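# Separate emitter holder from filter cube, set both upright

## Task

Remove the emitter holder from the filter cube and set it standing upright next to the cube's remaining half, with both pieces resting flat on the table (see the reference image named manual).

## Robot and tools

Robot: two arms, left_arm and right_arm, each a six-joint arm with a parallel gripper. left_arm sits on the +y side. The names do not match image sides.

Frames: the scene frame has its origin at table-top height, halfway between the two nominal bases, with +x out over the table and +z up. Actual bases: left_arm at (-0.025, +0.355, +0.025) m, quat_wxyz (+1.000, 0, 0, -0.010); right_arm at (+0.005, -0.335, +0.002) m, quat_wxyz (+1.000, 0, 0, -0.022). Every hand pose, velocity and wrist-camera pose in a result is given in that arm's own base frame. The fixed cameras and the table use the scene frame. Printed hand positions and orientations can be off by a few centimetres, more at long reach. The gripper's fingers point along its +z axis and close along its y axis. end_effector_position is the point between the pads, about 1 cm short of the fingertips.

Row layout: one row holds 14 numbers covering both arms, even if only one arm moves. First come left_arm's 6 joint angles and its opening, then the same 7 for right_arm. The joint order is unusual: wrist pitch, elbow, wrist yaw, wrist roll, shoulder, waist. Joint numbers are absolute target angles in radians, in the same convention as the Joint positions line, not offsets. Elbow and wrist pitch are sign-reversed everywhere you send or read them.

Joint ranges in your own numbers:
- wrist pitch: -1.571 to 1.571
- elbow: -3.142 to 0.000 (reversed)
- wrist yaw: -1.571 to 1.571
- wrist roll: -2.094 to 2.094
- shoulder: 0.000 to 3.142
- waist: -2.618 to 3.054

Real end stops may sit up to 0.059 rad either side of these. A target more than 0.059 rad beyond an end, and farther out than the current angle, gets the call refused. A target past the real stop is clipped there, and the result may say "joint sent to its limit".

Opening: the 7th number of each arm, from -1 (closed) to +1 (fully open, about 0.094 m between pads). Between those ends, the fingers are driven until grip_measured reads the number you sent. To keep a gripper as it is, repeat its current command; a 0 is itself a command.

Motion limits: joint speed is capped, and each step's target is kept within 0.339 rad of the measured angle for waist, shoulder and elbow, and within 2.2 for the wrist joints. A target that would move a gripper more than 200 mm from where it is gets scaled back. To hold a joint still, resend its value from the "Joint targets" line.

Tools:
- execute_actions(actions, cameras): actions is a list of actions. Each action has up to 15 rows of 14 numbers, one row per 1/30 s step; a short action repeats its last row. An empty list returns the state with all camera images.
- move(target, speed, blend, opening_speed, grip_force, blocking, cameras): joint-space paths toward one row or a list of up to 15 rows, all sharing 10 s. All joints are synchronised, so grippers travel on curves. The paths do not avoid obstacles or the other arm.
  - speed: rad/s for the joint with the farthest to go, 0.01 to 12.57, default 0.5. Give one value, or one per target.
  - blend: rad, rounds the corners at intermediate targets; 0 stops at each one.
  - opening_speed: rate of the gripper command per second on the -1..+1 scale, at least 0.2.
  - grip_force: newtons per pad, 10 to 50. Give one value, or a list with one per arm. It stays in force until changed, and lower values close slowly.
  - blocking=false: returns after about 0.5 s while the motion continues; a new move replaces it.
  - Finger changes in the first target are sent at the start. Those in later targets are sent once the arms arrive and settle.
- wait(seconds 0 to 10, cameras): holds the last commands while the scene runs.
- stop(cameras): brakes a running move.
- zoom_image(camera, region [x0,y0,x1,y1] in pixels, at most 504x504): a closer look at a camera's latest image.
- show_instructions(): shows the reference images.
- finished_scene(scene): ends the current scene; give the scene number printed at the end of each result. This cannot be undone.

Cameras: cam_head_left, cam_head_right, cam_high, cam_low, cam_left_wrist, cam_right_wrist, each 896x504. ["all"] requests every camera.

Result lines:
- Joint positions / Joint velocities: one block per arm in the joint order above, plus the pad gap in m. "within noise" means the arm is effectively still.
- Joint targets: the angles the joints are being driven toward now.
- Tool commands: the current gripper commands.
- grip_measured: the finger opening on the command scale. Empty, it reads up to 2.5 mm wide; on a hard part under full squeeze it reads a few mm narrow.
- grip_effort_nm: averaged gripper motor effort; negative means closing. It is only a rough hint of a grasp.
- Joint torques: total drive output, gravity included. Readings 2, 5 and 6 wrap at ±28 N m.
- "joint command not followed": the clearance check altered some steps.
- move: how the move ended: done, off_target, moving, held or fault, plus limits=held if steps were withheld. Neither done nor off_target tells you about contact.
- MOTOR HOT (75 °C) and OVER-TEMPERATURE FAULT (90 °C): the faulted arm folds up and idles. Holding loads, staying stretched out, or pushing against something unreachable heats the motors.

Avoid:
- Dropping parts, releasing them while they move, or letting anything fall far.
- Knocking anything off the table.
- Slamming into the table or fixtures.
- Arm-to-arm contact, including a gripper closing on the other arm's fingers.
- Straining the wrist camera cables.
- Fast moves into contact, since targets set deep past a contact press hard. Close slowly on delicate parts.

Loose objects may occasionally be nudged by outside pushes. The task counts only if both pieces stay in place after the robot lets go.

Each tool is called after ">>>" as name(argument=value, ...), one argument or row to a line, values as JSON.

Reference images:

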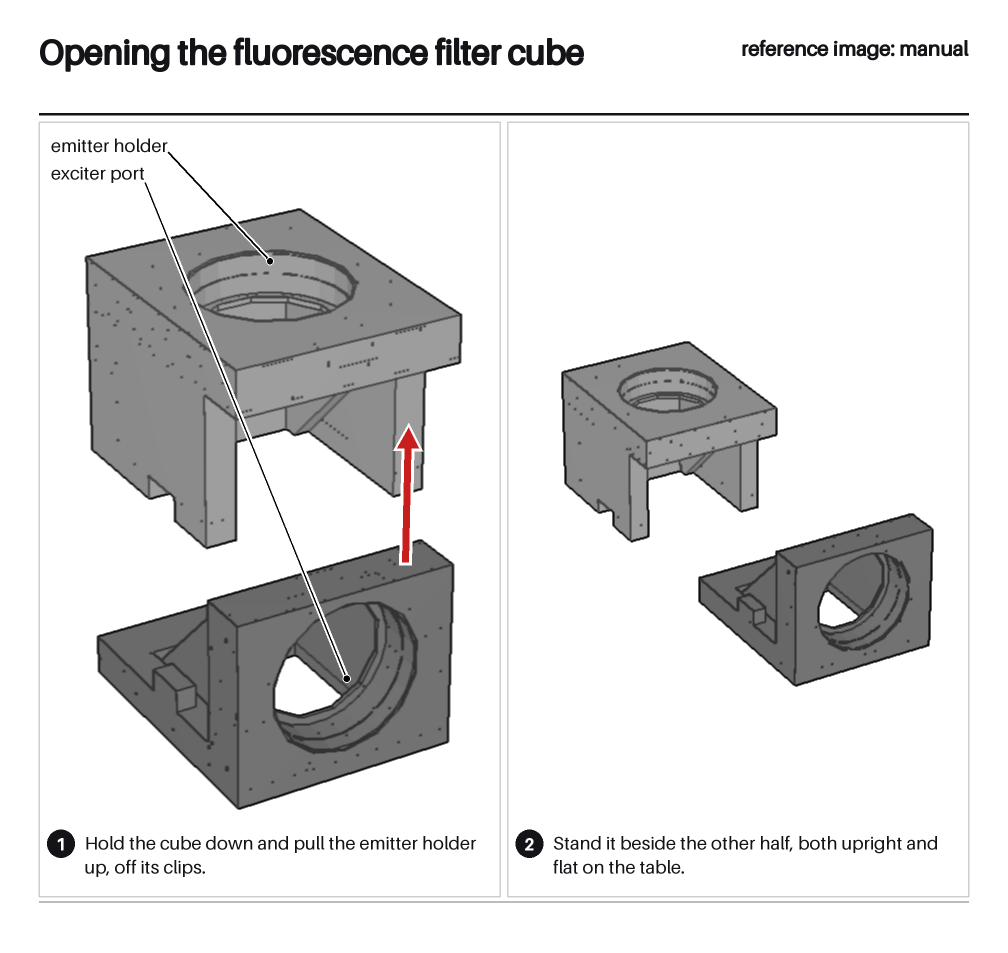

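## Session

>>> execute_actions(
  actions=[],
)

Scene clock: 0.00 s.
left_arm: end_effector_position=(+0.3882, -0.0015, +0.3983) grip_measured=+1.000 grip_effort_nm=n/a end_effector_quat_wxyz=(+0.696, +0.000, +0.718, -0.010) | right_arm: end_effector_position=(+0.4113, -0.0020, +0.1383) grip_measured=+1.000 grip_effort_nm=n/a end_effector_quat_wxyz=(+0.613, +0.024, +0.787, -0.064)
Joint names: [wrist pitch, elbow, wrist yaw, wrist roll, shoulder, waist]
Joint positions: left_arm=[0.017 -1.05 0.016 -0.013 1.064 0.001 0.094] | right_arm=[-0.799 -0.433 0.215 -0.019 1.481 0.086 0.094]
Joint velocities: within noise
Joint torques (N m): no reading
Heat: left arm: 22 °C; right arm: 23 °C.
Joint targets: left_arm=[0.019 -1.059 0.016 -0.014 1.056 0.001] | right_arm=[-0.800 -0.441 0.217 -0.020 1.473 0.086]
Tool commands: left_gripper/opening=+1.0 right_gripper/opening=+1.0

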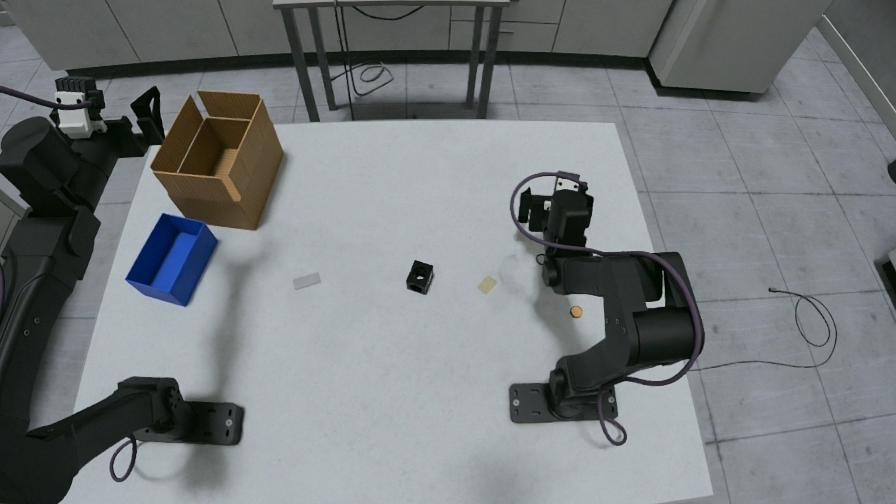

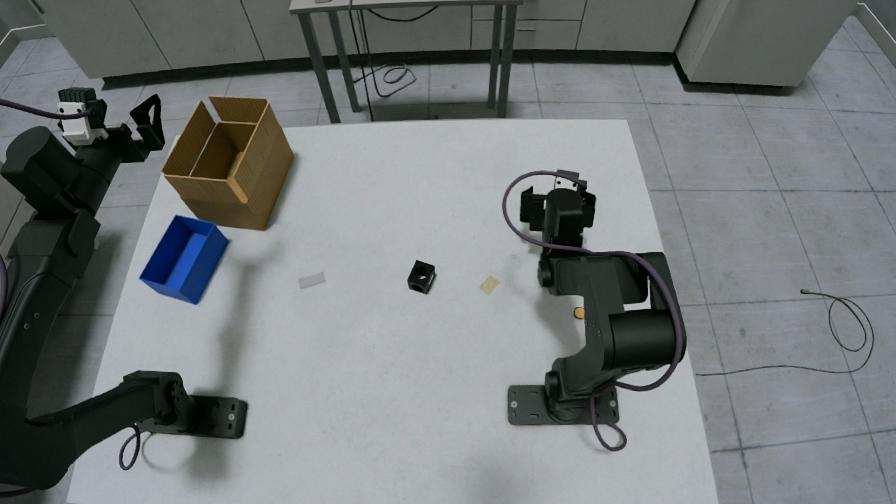

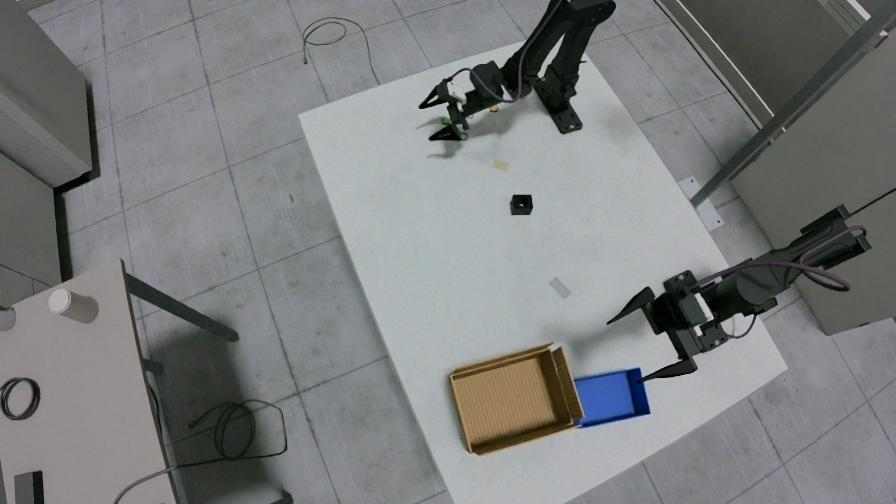

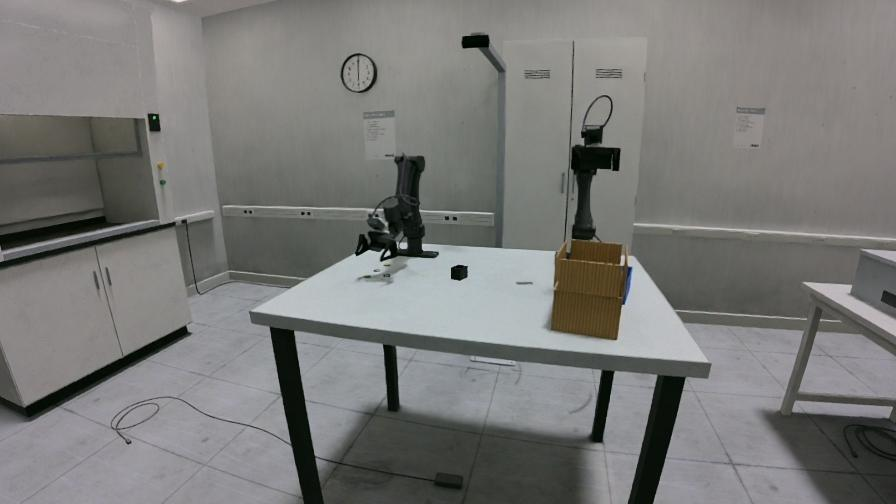

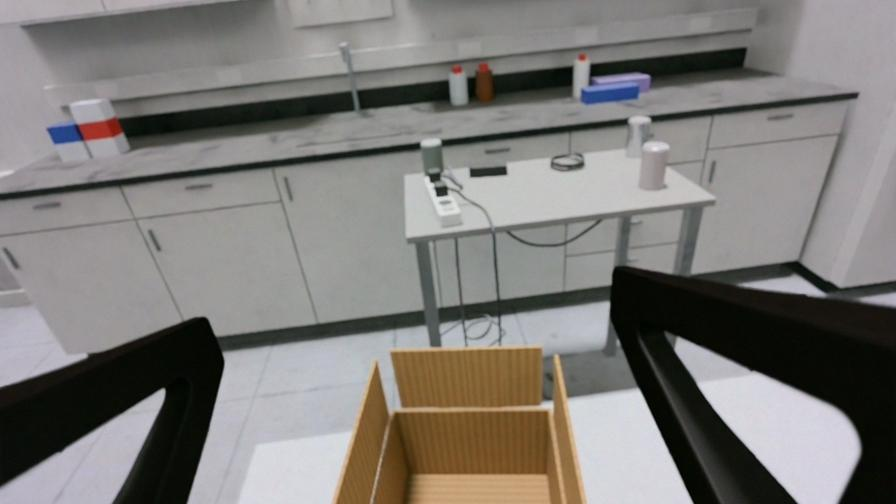

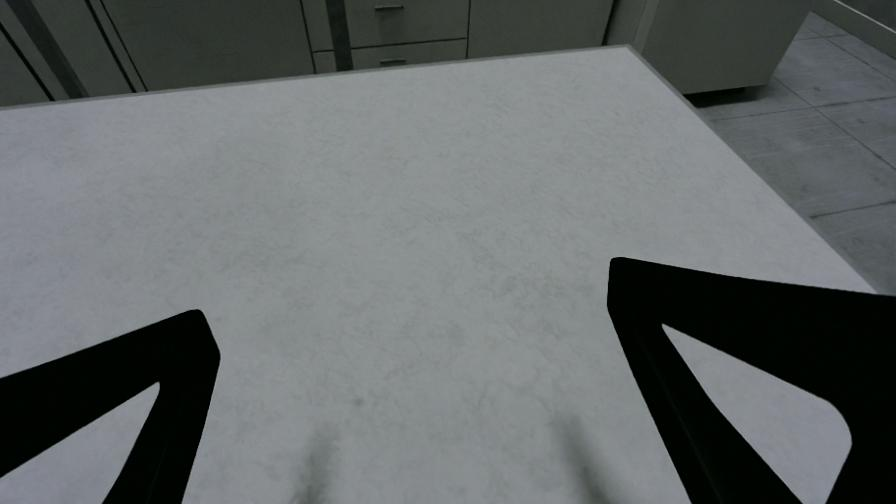

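>>> zoom_image(
  camera="cam_head_left",
  region=[380, 240, 460, 310],
)

>>> zoom_image(
  camera="cam_high",
  region=[481, 170, 561, 240],
)

>>> zoom_image(
  camera="cam_low",
  region=[430, 250, 490, 290],
)

>>> zoom_image(
  camera="cam_head_right",
  region=[380, 240, 460, 310],
)

Scaled by 6.300 from the camera's 896x504 image, which has a finer 1280x720 frame.

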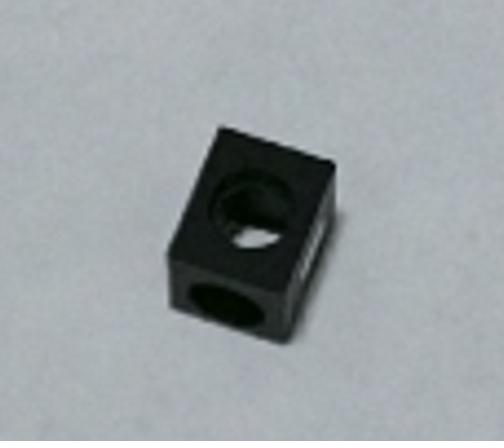

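Scaled by 6.300 from the camera's 896x504 image, which has a finer 1280x720 frame.

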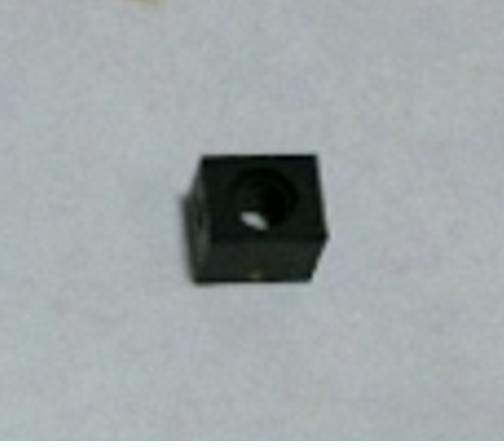

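Scaled by 8.400 from the camera's 896x504 image, which has a finer 1280x720 frame.

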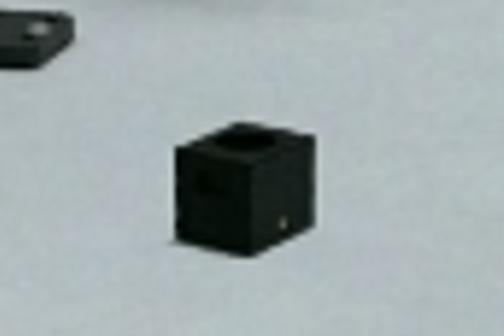

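Scaled by 6.300 from the camera's 896x504 image, which has a finer 1280x720 frame.

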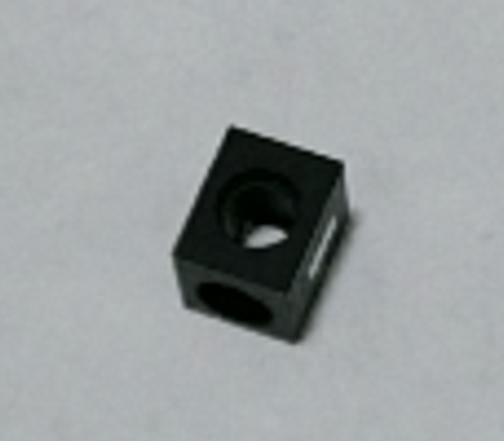

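>>> move(
  target=[0.019,-1.059,0.016,-0.014,1.056,0.001,1,1.308,-1.573,0,0,1.565,0.866,1],
  speed=1.0,
  cameras=["cam_right_wrist","cam_head_left","cam_high"],
)

Scene clock: 10.53 s.
left_arm: end_effector_position=(+0.3882, -0.0015, +0.3983) grip_measured=+1.000 grip_effort_nm=0.05 end_effector_quat_wxyz=(+0.696, +0.000, +0.718, -0.010) | right_arm: end_effector_position=(+0.2154, +0.2510, +0.2015) grip_measured=+1.000 grip_effort_nm=0.01 end_effector_quat_wxyz=(+0.131, -0.416, +0.898, +0.057)
Joint names: [wrist pitch, elbow, wrist yaw, wrist roll, shoulder, waist]
Joint positions: left_arm=[0.017 -1.05 0.016 -0.013 1.064 0.001 0.094] | right_arm=[1.281 -1.549 0.005 -0.008 1.551 0.861 0.094]
Joint torques (N m): left_arm=[-2 -6.58 -0.02 -0.03 -2.85 0.03] | right_arm=[-0.58 -8.68 -0.07 0.06 -5.09 0.36]
Heat: left arm: 25 °C; right arm: 23 °C.
Joint targets: left_arm=[0.019 -1.059 0.016 -0.014 1.056 0.001] | right_arm=[1.308 -1.573 0.000 0.000 1.565 0.866]
move: done
Images, in order (width x height): cam_head_left 896x504, cam_high 896x504, cam_right_wrist 896x504.

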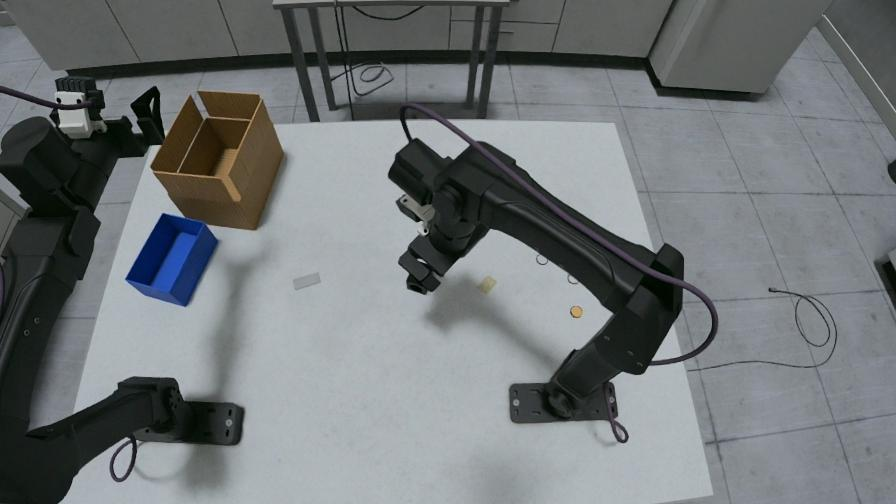

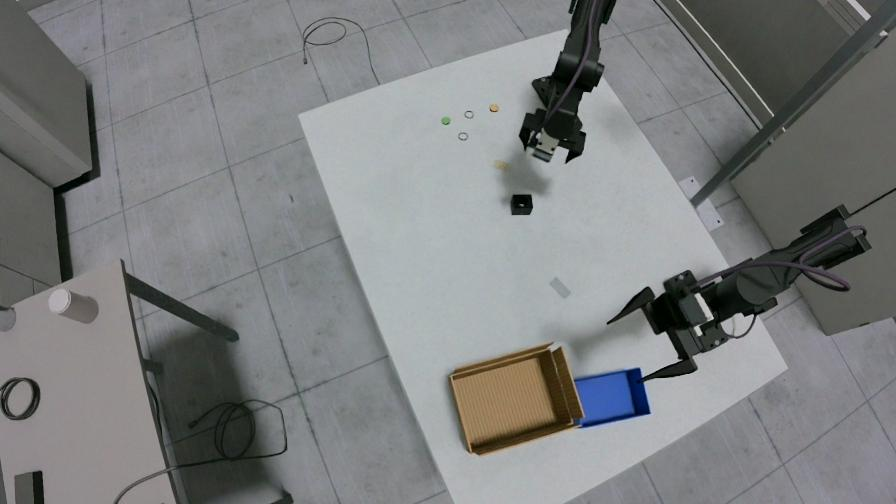

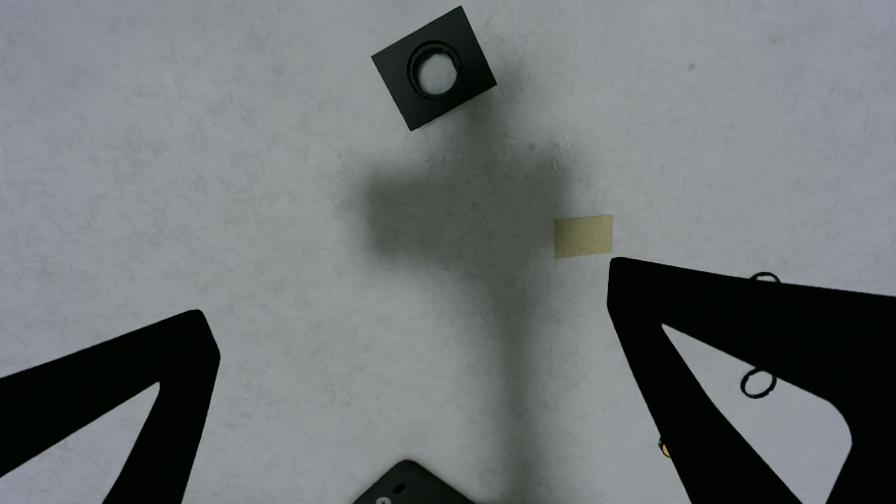

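>>> move(
  target=[0.019,-1.059,0.016,-0.014,1.056,0.001,1,1.52,-2.062,0,-1.13,2.03,0.866,1],
  speed=1.0,
  cameras=["cam_right_wrist","cam_head_left","cam_high"],
)

Scene clock: 14.13 s.
left_arm: end_effector_position=(+0.3882, -0.0015, +0.3983) grip_measured=+1.000 grip_effort_nm=0.05 end_effector_quat_wxyz=(+0.696, +0.000, +0.718, -0.010) | right_arm: end_effector_position=(+0.2624, +0.3057, +0.1735) grip_measured=+1.000 grip_effort_nm=0.01 end_effector_quat_wxyz=(-0.052, +0.835, -0.547, +0.009)
Joint names: [wrist pitch, elbow, wrist yaw, wrist roll, shoulder, waist]
Joint positions: left_arm=[0.017 -1.05 0.016 -0.013 1.064 0.001 0.094] | right_arm=[1.489 -2.037 0.005 -1.121 2.014 0.861 0.094]
Joint torques (N m): left_arm=[-2 -6.64 -0.02 -0.04 -2.91 0.05] | right_arm=[-0.17 -8.38 -0.05 -0.11 -8.83 0.34]
Heat: left arm: 25 °C; right arm: 23 °C.
Joint targets: left_arm=[0.019 -1.059 0.016 -0.014 1.056 0.001] | right_arm=[1.520 -2.062 0.000 -1.130 2.030 0.866]
move: done
Images, in order (width x height): cam_head_left 896x504, cam_high 896x504, cam_right_wrist 896x504.

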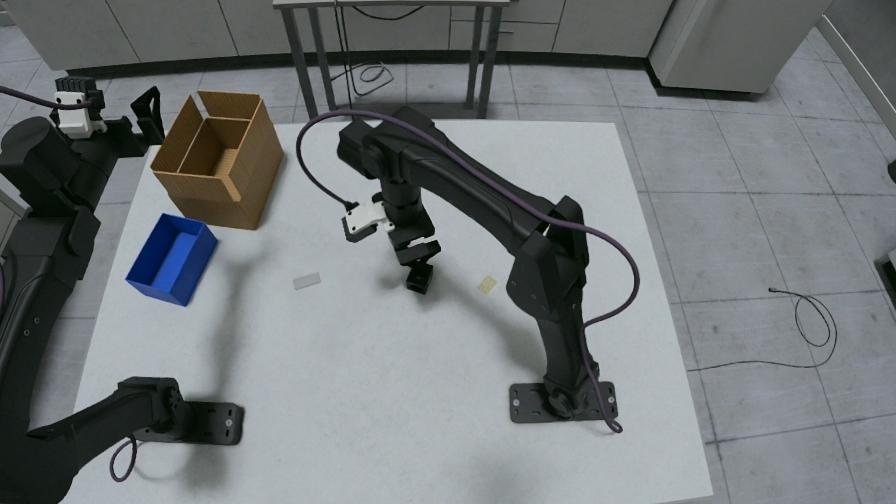

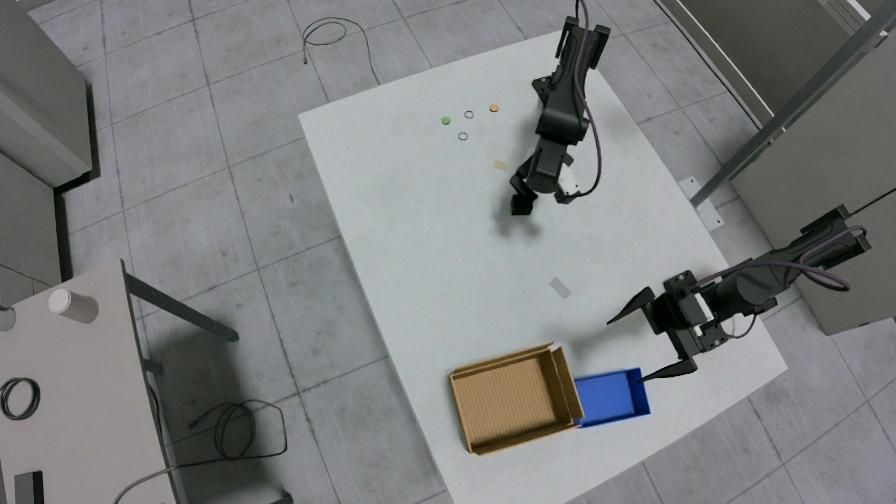

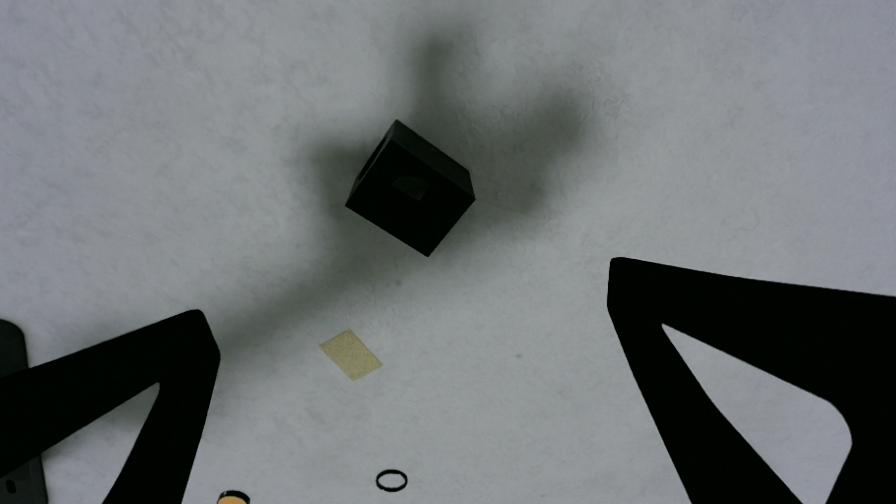

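>>> move(
  target=[0.019,-1.059,0.016,-0.014,1.056,0.001,1,1.475,-1.99,0,1.02,2.06,0.834,1],
  speed=1.2,
  cameras=["cam_right_wrist","cam_head_left","cam_high","cam_low"],
)

Scene clock: 19.10 s.
left_arm: end_effector_position=(+0.3882, -0.0015, +0.3983) grip_measured=+1.000 grip_effort_nm=0.05 end_effector_quat_wxyz=(+0.696, +0.000, +0.718, -0.010) | right_arm: end_effector_position=(+0.2675, +0.3014, +0.1546) grip_measured=+1.000 grip_effort_nm=0.00 end_effector_quat_wxyz=(+0.020, +0.083, +0.996, +0.027)
Joint names: [wrist pitch, elbow, wrist yaw, wrist roll, shoulder, waist]
Joint positions: left_arm=[0.017 -1.05 0.016 -0.013 1.064 0.001 0.094] | right_arm=[1.465 -2 -0.001 1.009 2.039 0.842 0.094]
Joint torques (N m): left_arm=[-2 -6.67 -0.02 -0.04 -2.92 0.08] | right_arm=[-0.3 -4.94 0.01 0.1 -8.59 -0.83]
Heat: left arm: 26 °C; right arm: 23 °C.
Joint targets: left_arm=[0.019 -1.059 0.016 -0.014 1.056 0.001] | right_arm=[1.475 -1.990 0.000 1.020 2.060 0.834]
move: done
Images, in order (width x height): cam_head_left 896x504, cam_high 896x504, cam_low 896x504, cam_right_wrist 896x504.

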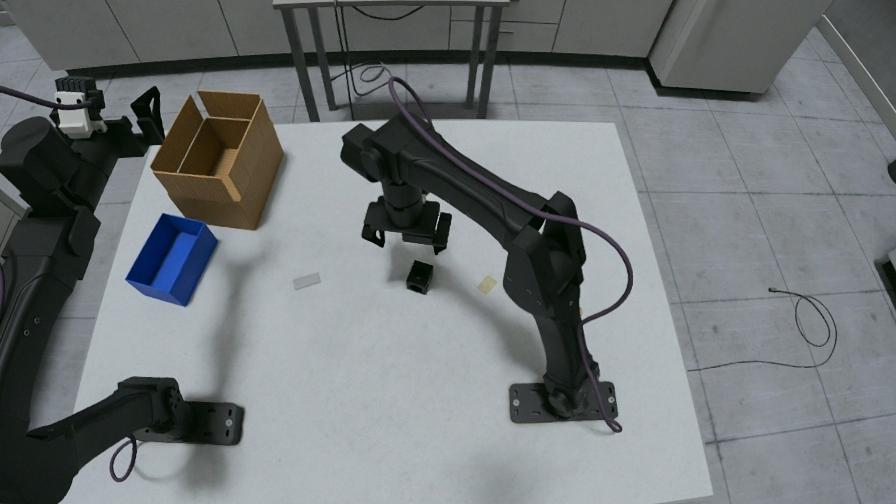

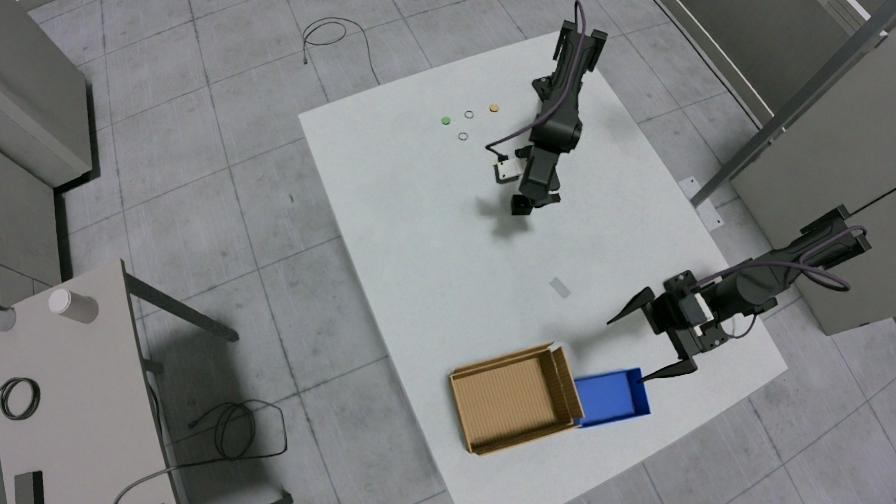

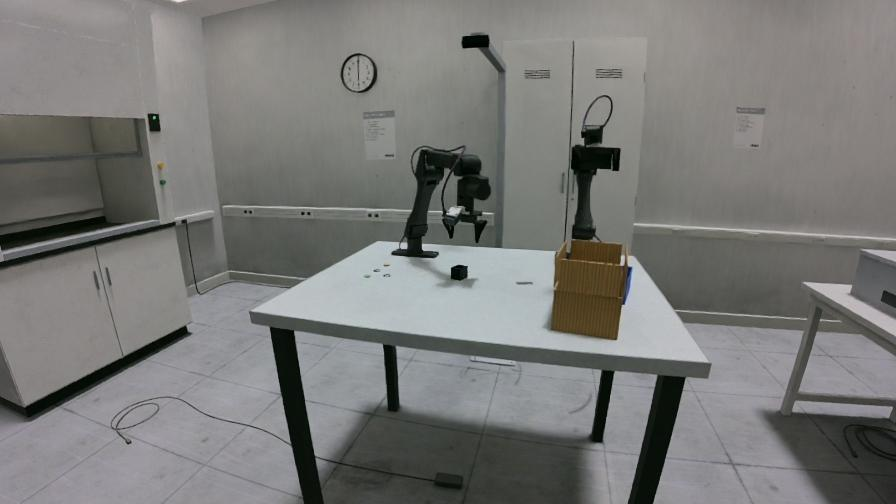

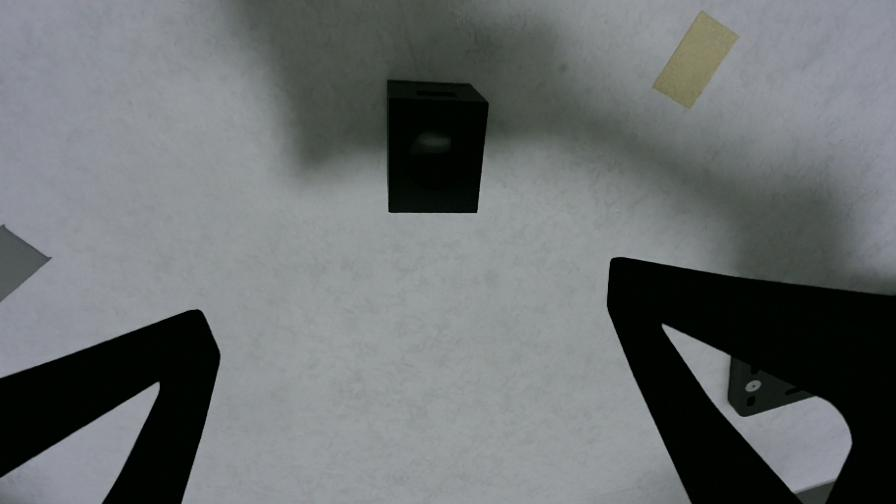

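>>> move(
  target=[
    [0.019,-0.85,-0.3,-0.2,0.8,-1.353,1,1.475,-1.99,0,1.02,2.06,0.834,1],
    [-0.209,-0.941,-0.967,-0.777,2.034,-1.353,1,1.475,-1.99,0,1.02,2.06,0.834,1],
  ],
  speed=1.0,
  blend=[0.2,0],
  cameras=["cam_left_wrist","cam_right_wrist","cam_head_left","cam_high"],
)

Scene clock: 27.53 s.
left_arm: end_effector_position=(+0.2345, -0.3647, +0.0261) grip_measured=+1.000 grip_effort_nm=0.05 end_effector_quat_wxyz=(+0.519, +0.099, +0.848, -0.039) | right_arm: end_effector_position=(+0.2675, +0.3014, +0.1546) grip_measured=+1.000 grip_effort_nm=0.00 end_effector_quat_wxyz=(+0.020, +0.083, +0.996, +0.027)
Joint names: [wrist pitch, elbow, wrist yaw, wrist roll, shoulder, waist]
Joint positions: left_arm=[-0.194 -0.922 -0.949 -0.765 2.025 -1.347 0.094] | right_arm=[1.465 -2 -0.001 1.009 2.039 0.842 0.094]
Joint torques (N m): left_arm=[-1.51 -5.35 -0.53 -0.1 -7.56 -0.43] | right_arm=[-0.31 -4.97 0 0.08 -8.64 -0.73]
Heat: left arm: 27 °C; right arm: 23 °C.
Joint targets: left_arm=[-0.209 -0.941 -0.967 -0.777 2.034 -1.353] | right_arm=[1.475 -1.990 0.000 1.020 2.060 0.834]
move: done
Images, in order (width x height): cam_head_left 896x504, cam_high 896x504, cam_left_wrist 896x504, cam_right_wrist 896x504.

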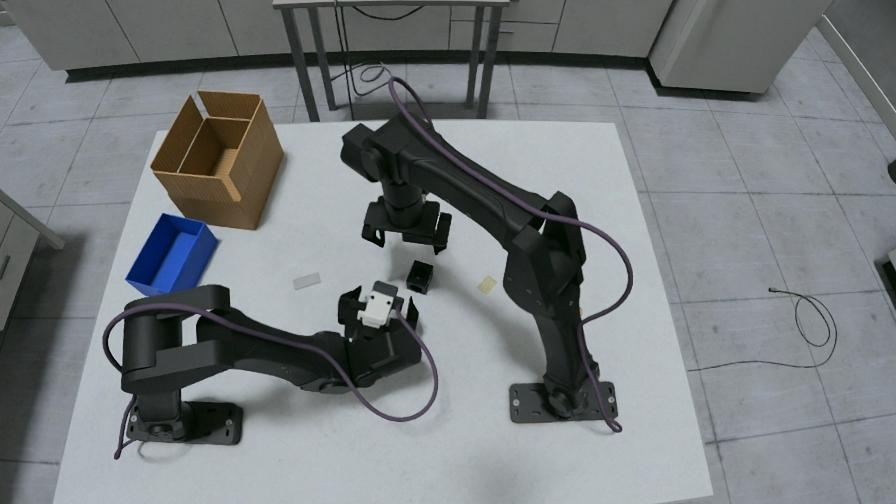

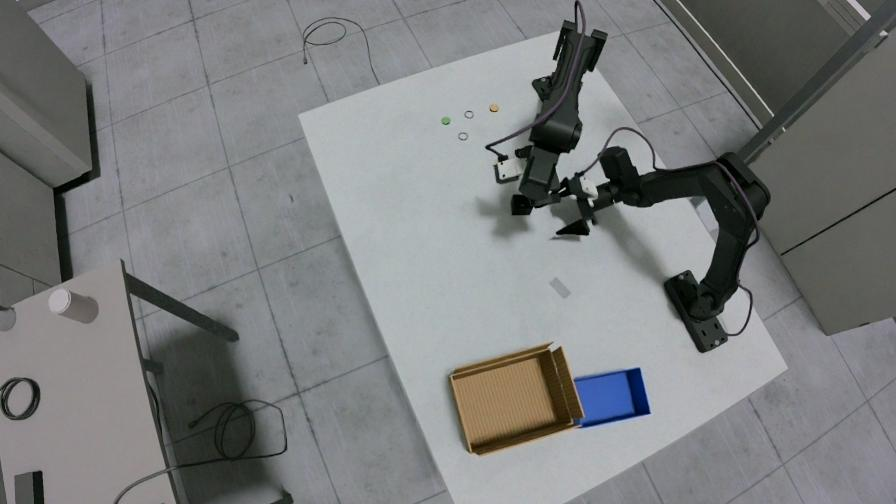

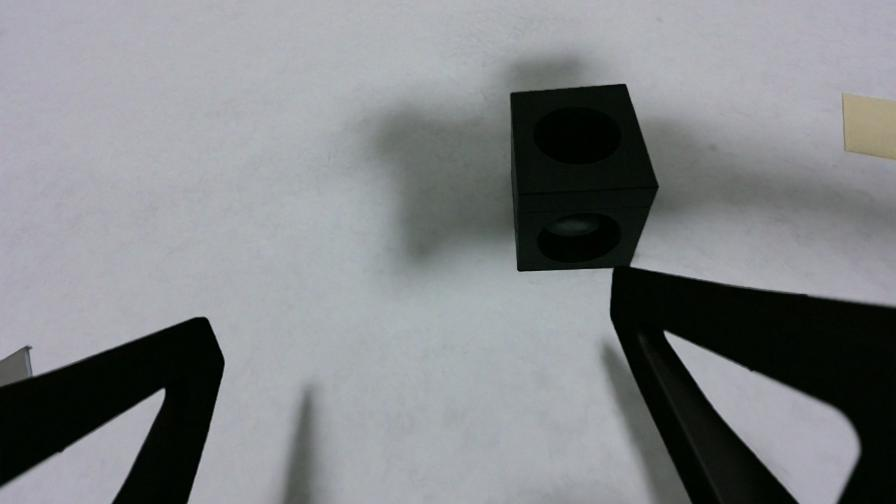

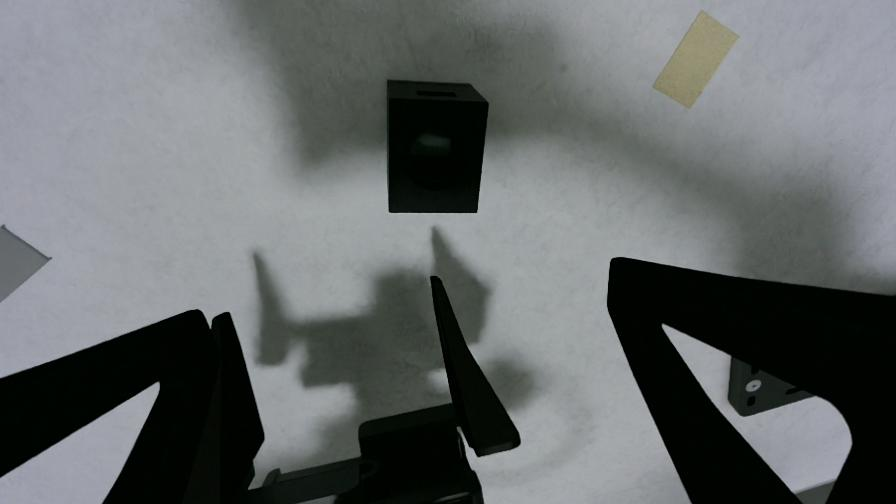

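>>> move(
  target=[-0.18,-1.140,-1.0,-0.838,2.225,-1.397,1,1.475,-1.99,0,1.02,2.06,0.834,1],
  speed=0.6,
  cameras=["cam_left_wrist","cam_right_wrist"],
)

Scene clock: 30.50 s.
left_arm: end_effector_position=(+0.2278, -0.4170, +0.0101) grip_measured=+1.000 grip_effort_nm=0.05 end_effector_quat_wxyz=(+0.529, +0.082, +0.842, -0.065) | right_arm: end_effector_position=(+0.2675, +0.3014, +0.1546) grip_measured=+1.000 grip_effort_nm=0.00 end_effector_quat_wxyz=(+0.020, +0.083, +0.996, +0.027)
Joint names: [wrist pitch, elbow, wrist yaw, wrist roll, shoulder, waist]
Joint positions: left_arm=[-0.193 -1.119 -0.982 -0.826 2.204 -1.394 0.094] | right_arm=[1.465 -2 -0.001 1.009 2.039 0.842 0.094]
Joint torques (N m): left_arm=[-1.23 -5.67 -0.58 -0.24 -8.1 -0.2] | right_arm=[-0.3 -4.96 0 0.11 -8.62 -0.76]
Heat: left arm: 27 °C; right arm: 23 °C.
Joint targets: left_arm=[-0.180 -1.140 -1.000 -0.838 2.225 -1.397] | right_arm=[1.475 -1.990 0.000 1.020 2.060 0.834]
move: done
Images, in order (width x height): cam_left_wrist 896x504, cam_right_wrist 896x504.

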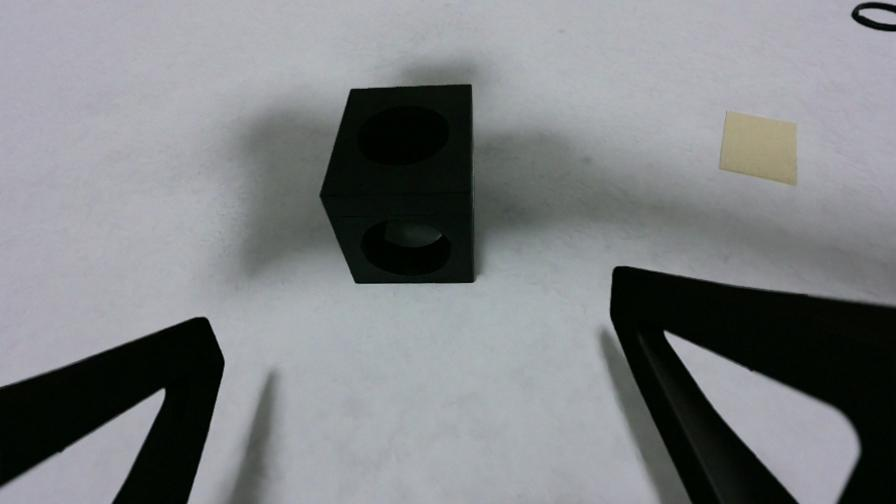

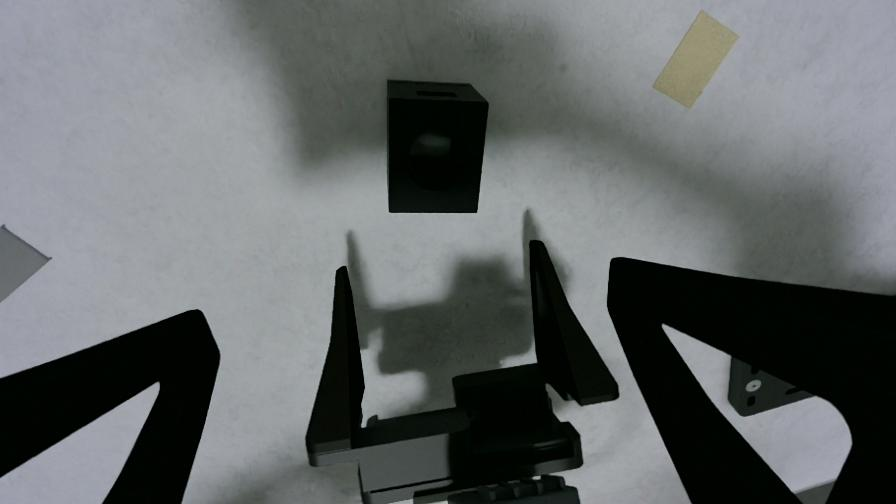

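>>> move(
  target=[-0.425,-1.088,-0.898,-0.649,2.265,-1.321,1,1.475,-1.99,0,1.02,2.06,0.834,1],
  speed=0.3,
  cameras=["cam_left_wrist","cam_right_wrist"],
)

Scene clock: 33.93 s.
left_arm: end_effector_position=(+0.2525, -0.4275, +0.0051) grip_measured=+1.000 grip_effort_nm=0.05 end_effector_quat_wxyz=(+0.532, +0.106, +0.835, -0.089) | right_arm: end_effector_position=(+0.2675, +0.3014, +0.1546) grip_measured=+1.000 grip_effort_nm=0.00 end_effector_quat_wxyz=(+0.020, +0.083, +0.996, +0.027)
Joint names: [wrist pitch, elbow, wrist yaw, wrist roll, shoulder, waist]
Joint positions: left_arm=[-0.41 -1.097 -0.897 -0.652 2.24 -1.327 0.094] | right_arm=[1.465 -2 -0.001 1.009 2.039 0.842 0.094]
Joint torques (N m): left_arm=[-1.66 -3.21 -0.35 -0.02 -8.1 0.55] | right_arm=[-0.3 -4.97 0 0.08 -8.65 -0.8]
Heat: left arm: 26 °C; right arm: 23 °C.
Joint targets: left_arm=[-0.425 -1.088 -0.898 -0.649 2.265 -1.321] | right_arm=[1.475 -1.990 0.000 1.020 2.060 0.834]
move: done
Images, in order (width x height): cam_left_wrist 896x504, cam_right_wrist 896x504.

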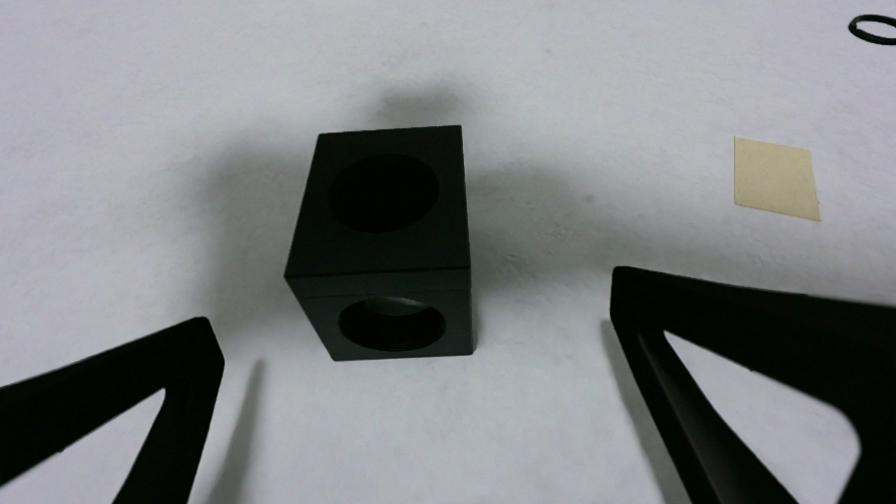

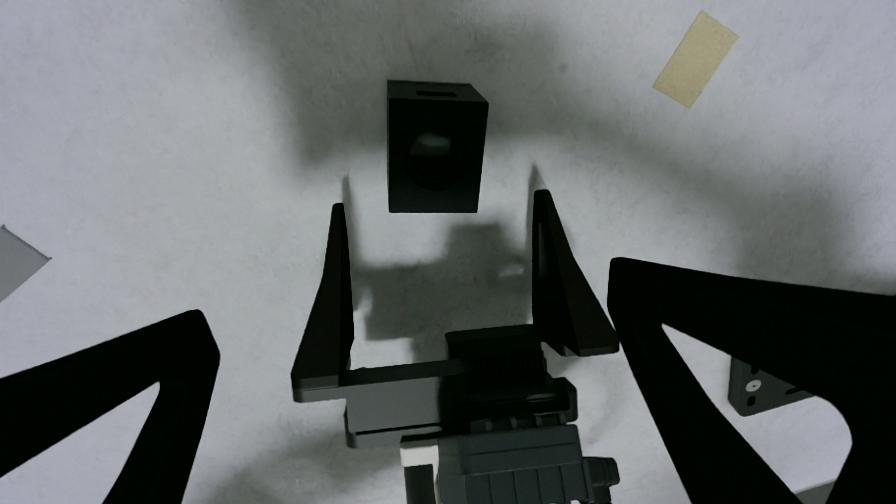

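>>> move(
  target=[-0.355,-1.138,-0.892,-0.65,2.28,-1.308,1,1.475,-1.99,0,1.02,2.06,0.834,1],
  speed=0.2,
  cameras=["cam_left_wrist","cam_right_wrist"],
)

Scene clock: 53.70 s.
left_arm: end_effector_position=(+0.2573, -0.4256, -0.0009) grip_measured=+1.000 grip_effort_nm=0.05 end_effector_quat_wxyz=(+0.526, +0.111, +0.840, -0.075) | right_arm: end_effector_position=(+0.2675, +0.3014, +0.1546) grip_measured=+1.000 grip_effort_nm=0.00 end_effector_quat_wxyz=(+0.020, +0.083, +0.996, +0.027)
Joint names: [wrist pitch, elbow, wrist yaw, wrist roll, shoulder, waist]
Joint positions: left_arm=[-0.37 -1.119 -0.89 -0.652 2.255 -1.315 0.094] | right_arm=[1.465 -2 -0.001 1.009 2.039 0.842 0.094]
Joint torques (N m): left_arm=[-1.41 -5.39 -0.37 -0.01 -8.1 0.54] | right_arm=[-0.31 -5 0 0.09 -8.62 -0.83]
Heat: left arm: 27 °C; right arm: 24 °C.
Joint targets: left_arm=[-0.355 -1.138 -0.892 -0.650 2.280 -1.308] | right_arm=[1.475 -1.990 0.000 1.020 2.060 0.834]
move: done
Images, in order (width x height): cam_left_wrist 896x504, cam_right_wrist 896x504.

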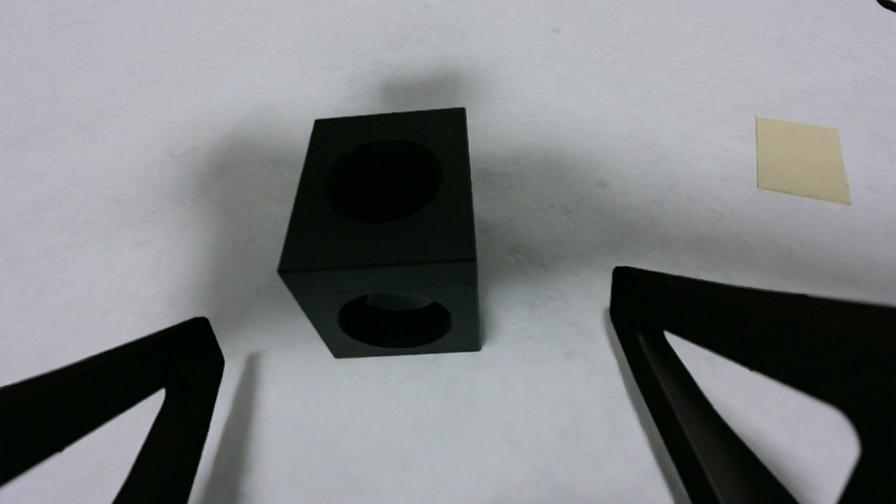

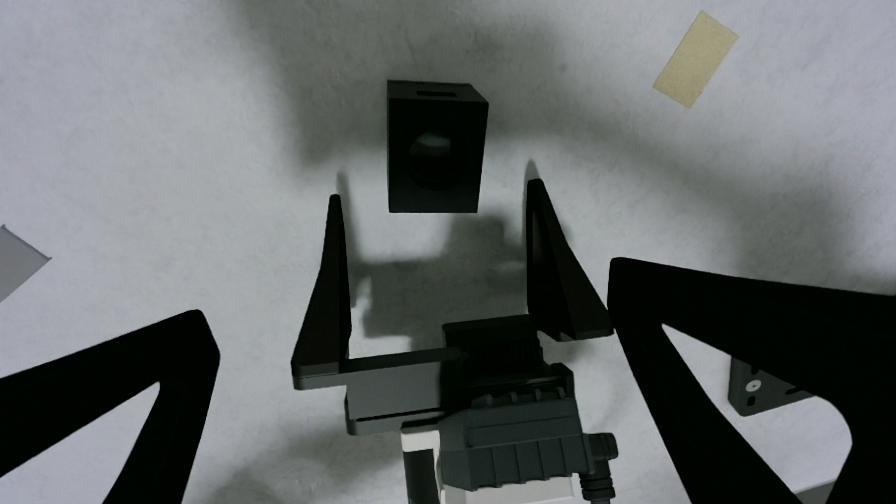

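>>> move(
  target=[-0.388,-1.137,-0.886,-0.655,2.300,-1.298,1,1.475,-1.99,0,1.02,2.06,0.834,1],
  speed=0.2,
  cameras=["cam_left_wrist","cam_right_wrist"],
)

Scene clock: 56.17 s.
left_arm: end_effector_position=(+0.2604, -0.4220, -0.0096) grip_measured=+1.000 grip_effort_nm=0.05 end_effector_quat_wxyz=(+0.522, +0.112, +0.843, -0.068) | right_arm: end_effector_position=(+0.2675, +0.3014, +0.1546) grip_measured=+1.000 grip_effort_nm=0.00 end_effector_quat_wxyz=(+0.020, +0.083, +0.996, +0.027)
Joint names: [wrist pitch, elbow, wrist yaw, wrist roll, shoulder, waist]
Joint positions: left_arm=[-0.373 -1.119 -0.885 -0.652 2.273 -1.305 0.094] | right_arm=[1.465 -2 -0.001 1.009 2.039 0.842 0.094]
Joint torques (N m): left_arm=[-1.67 -5.26 -0.38 -0.08 -8.02 0.65] | right_arm=[-0.3 -4.94 0 0.1 -8.57 -0.8]
Heat: left arm: 27 °C; right arm: 24 °C.
Joint targets: left_arm=[-0.388 -1.137 -0.886 -0.655 2.300 -1.298] | right_arm=[1.475 -1.990 0.000 1.020 2.060 0.834]
move: done
Images, in order (width x height): cam_left_wrist 896x504, cam_right_wrist 896x504.

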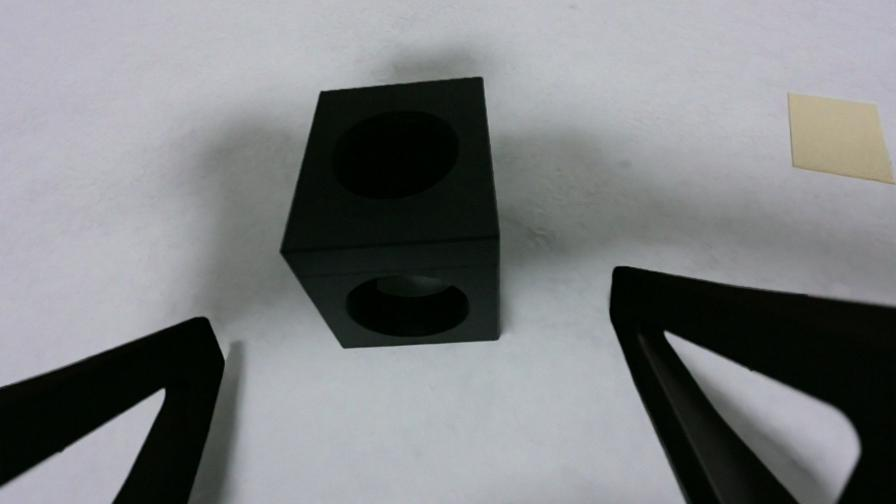

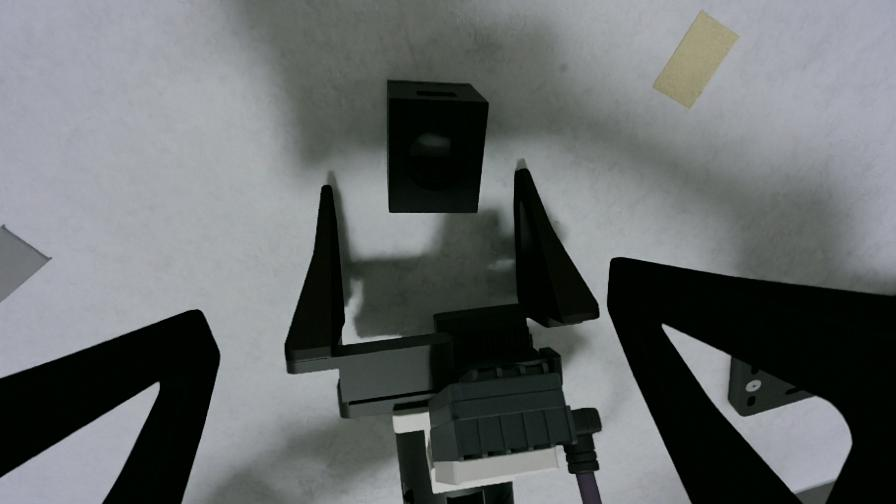

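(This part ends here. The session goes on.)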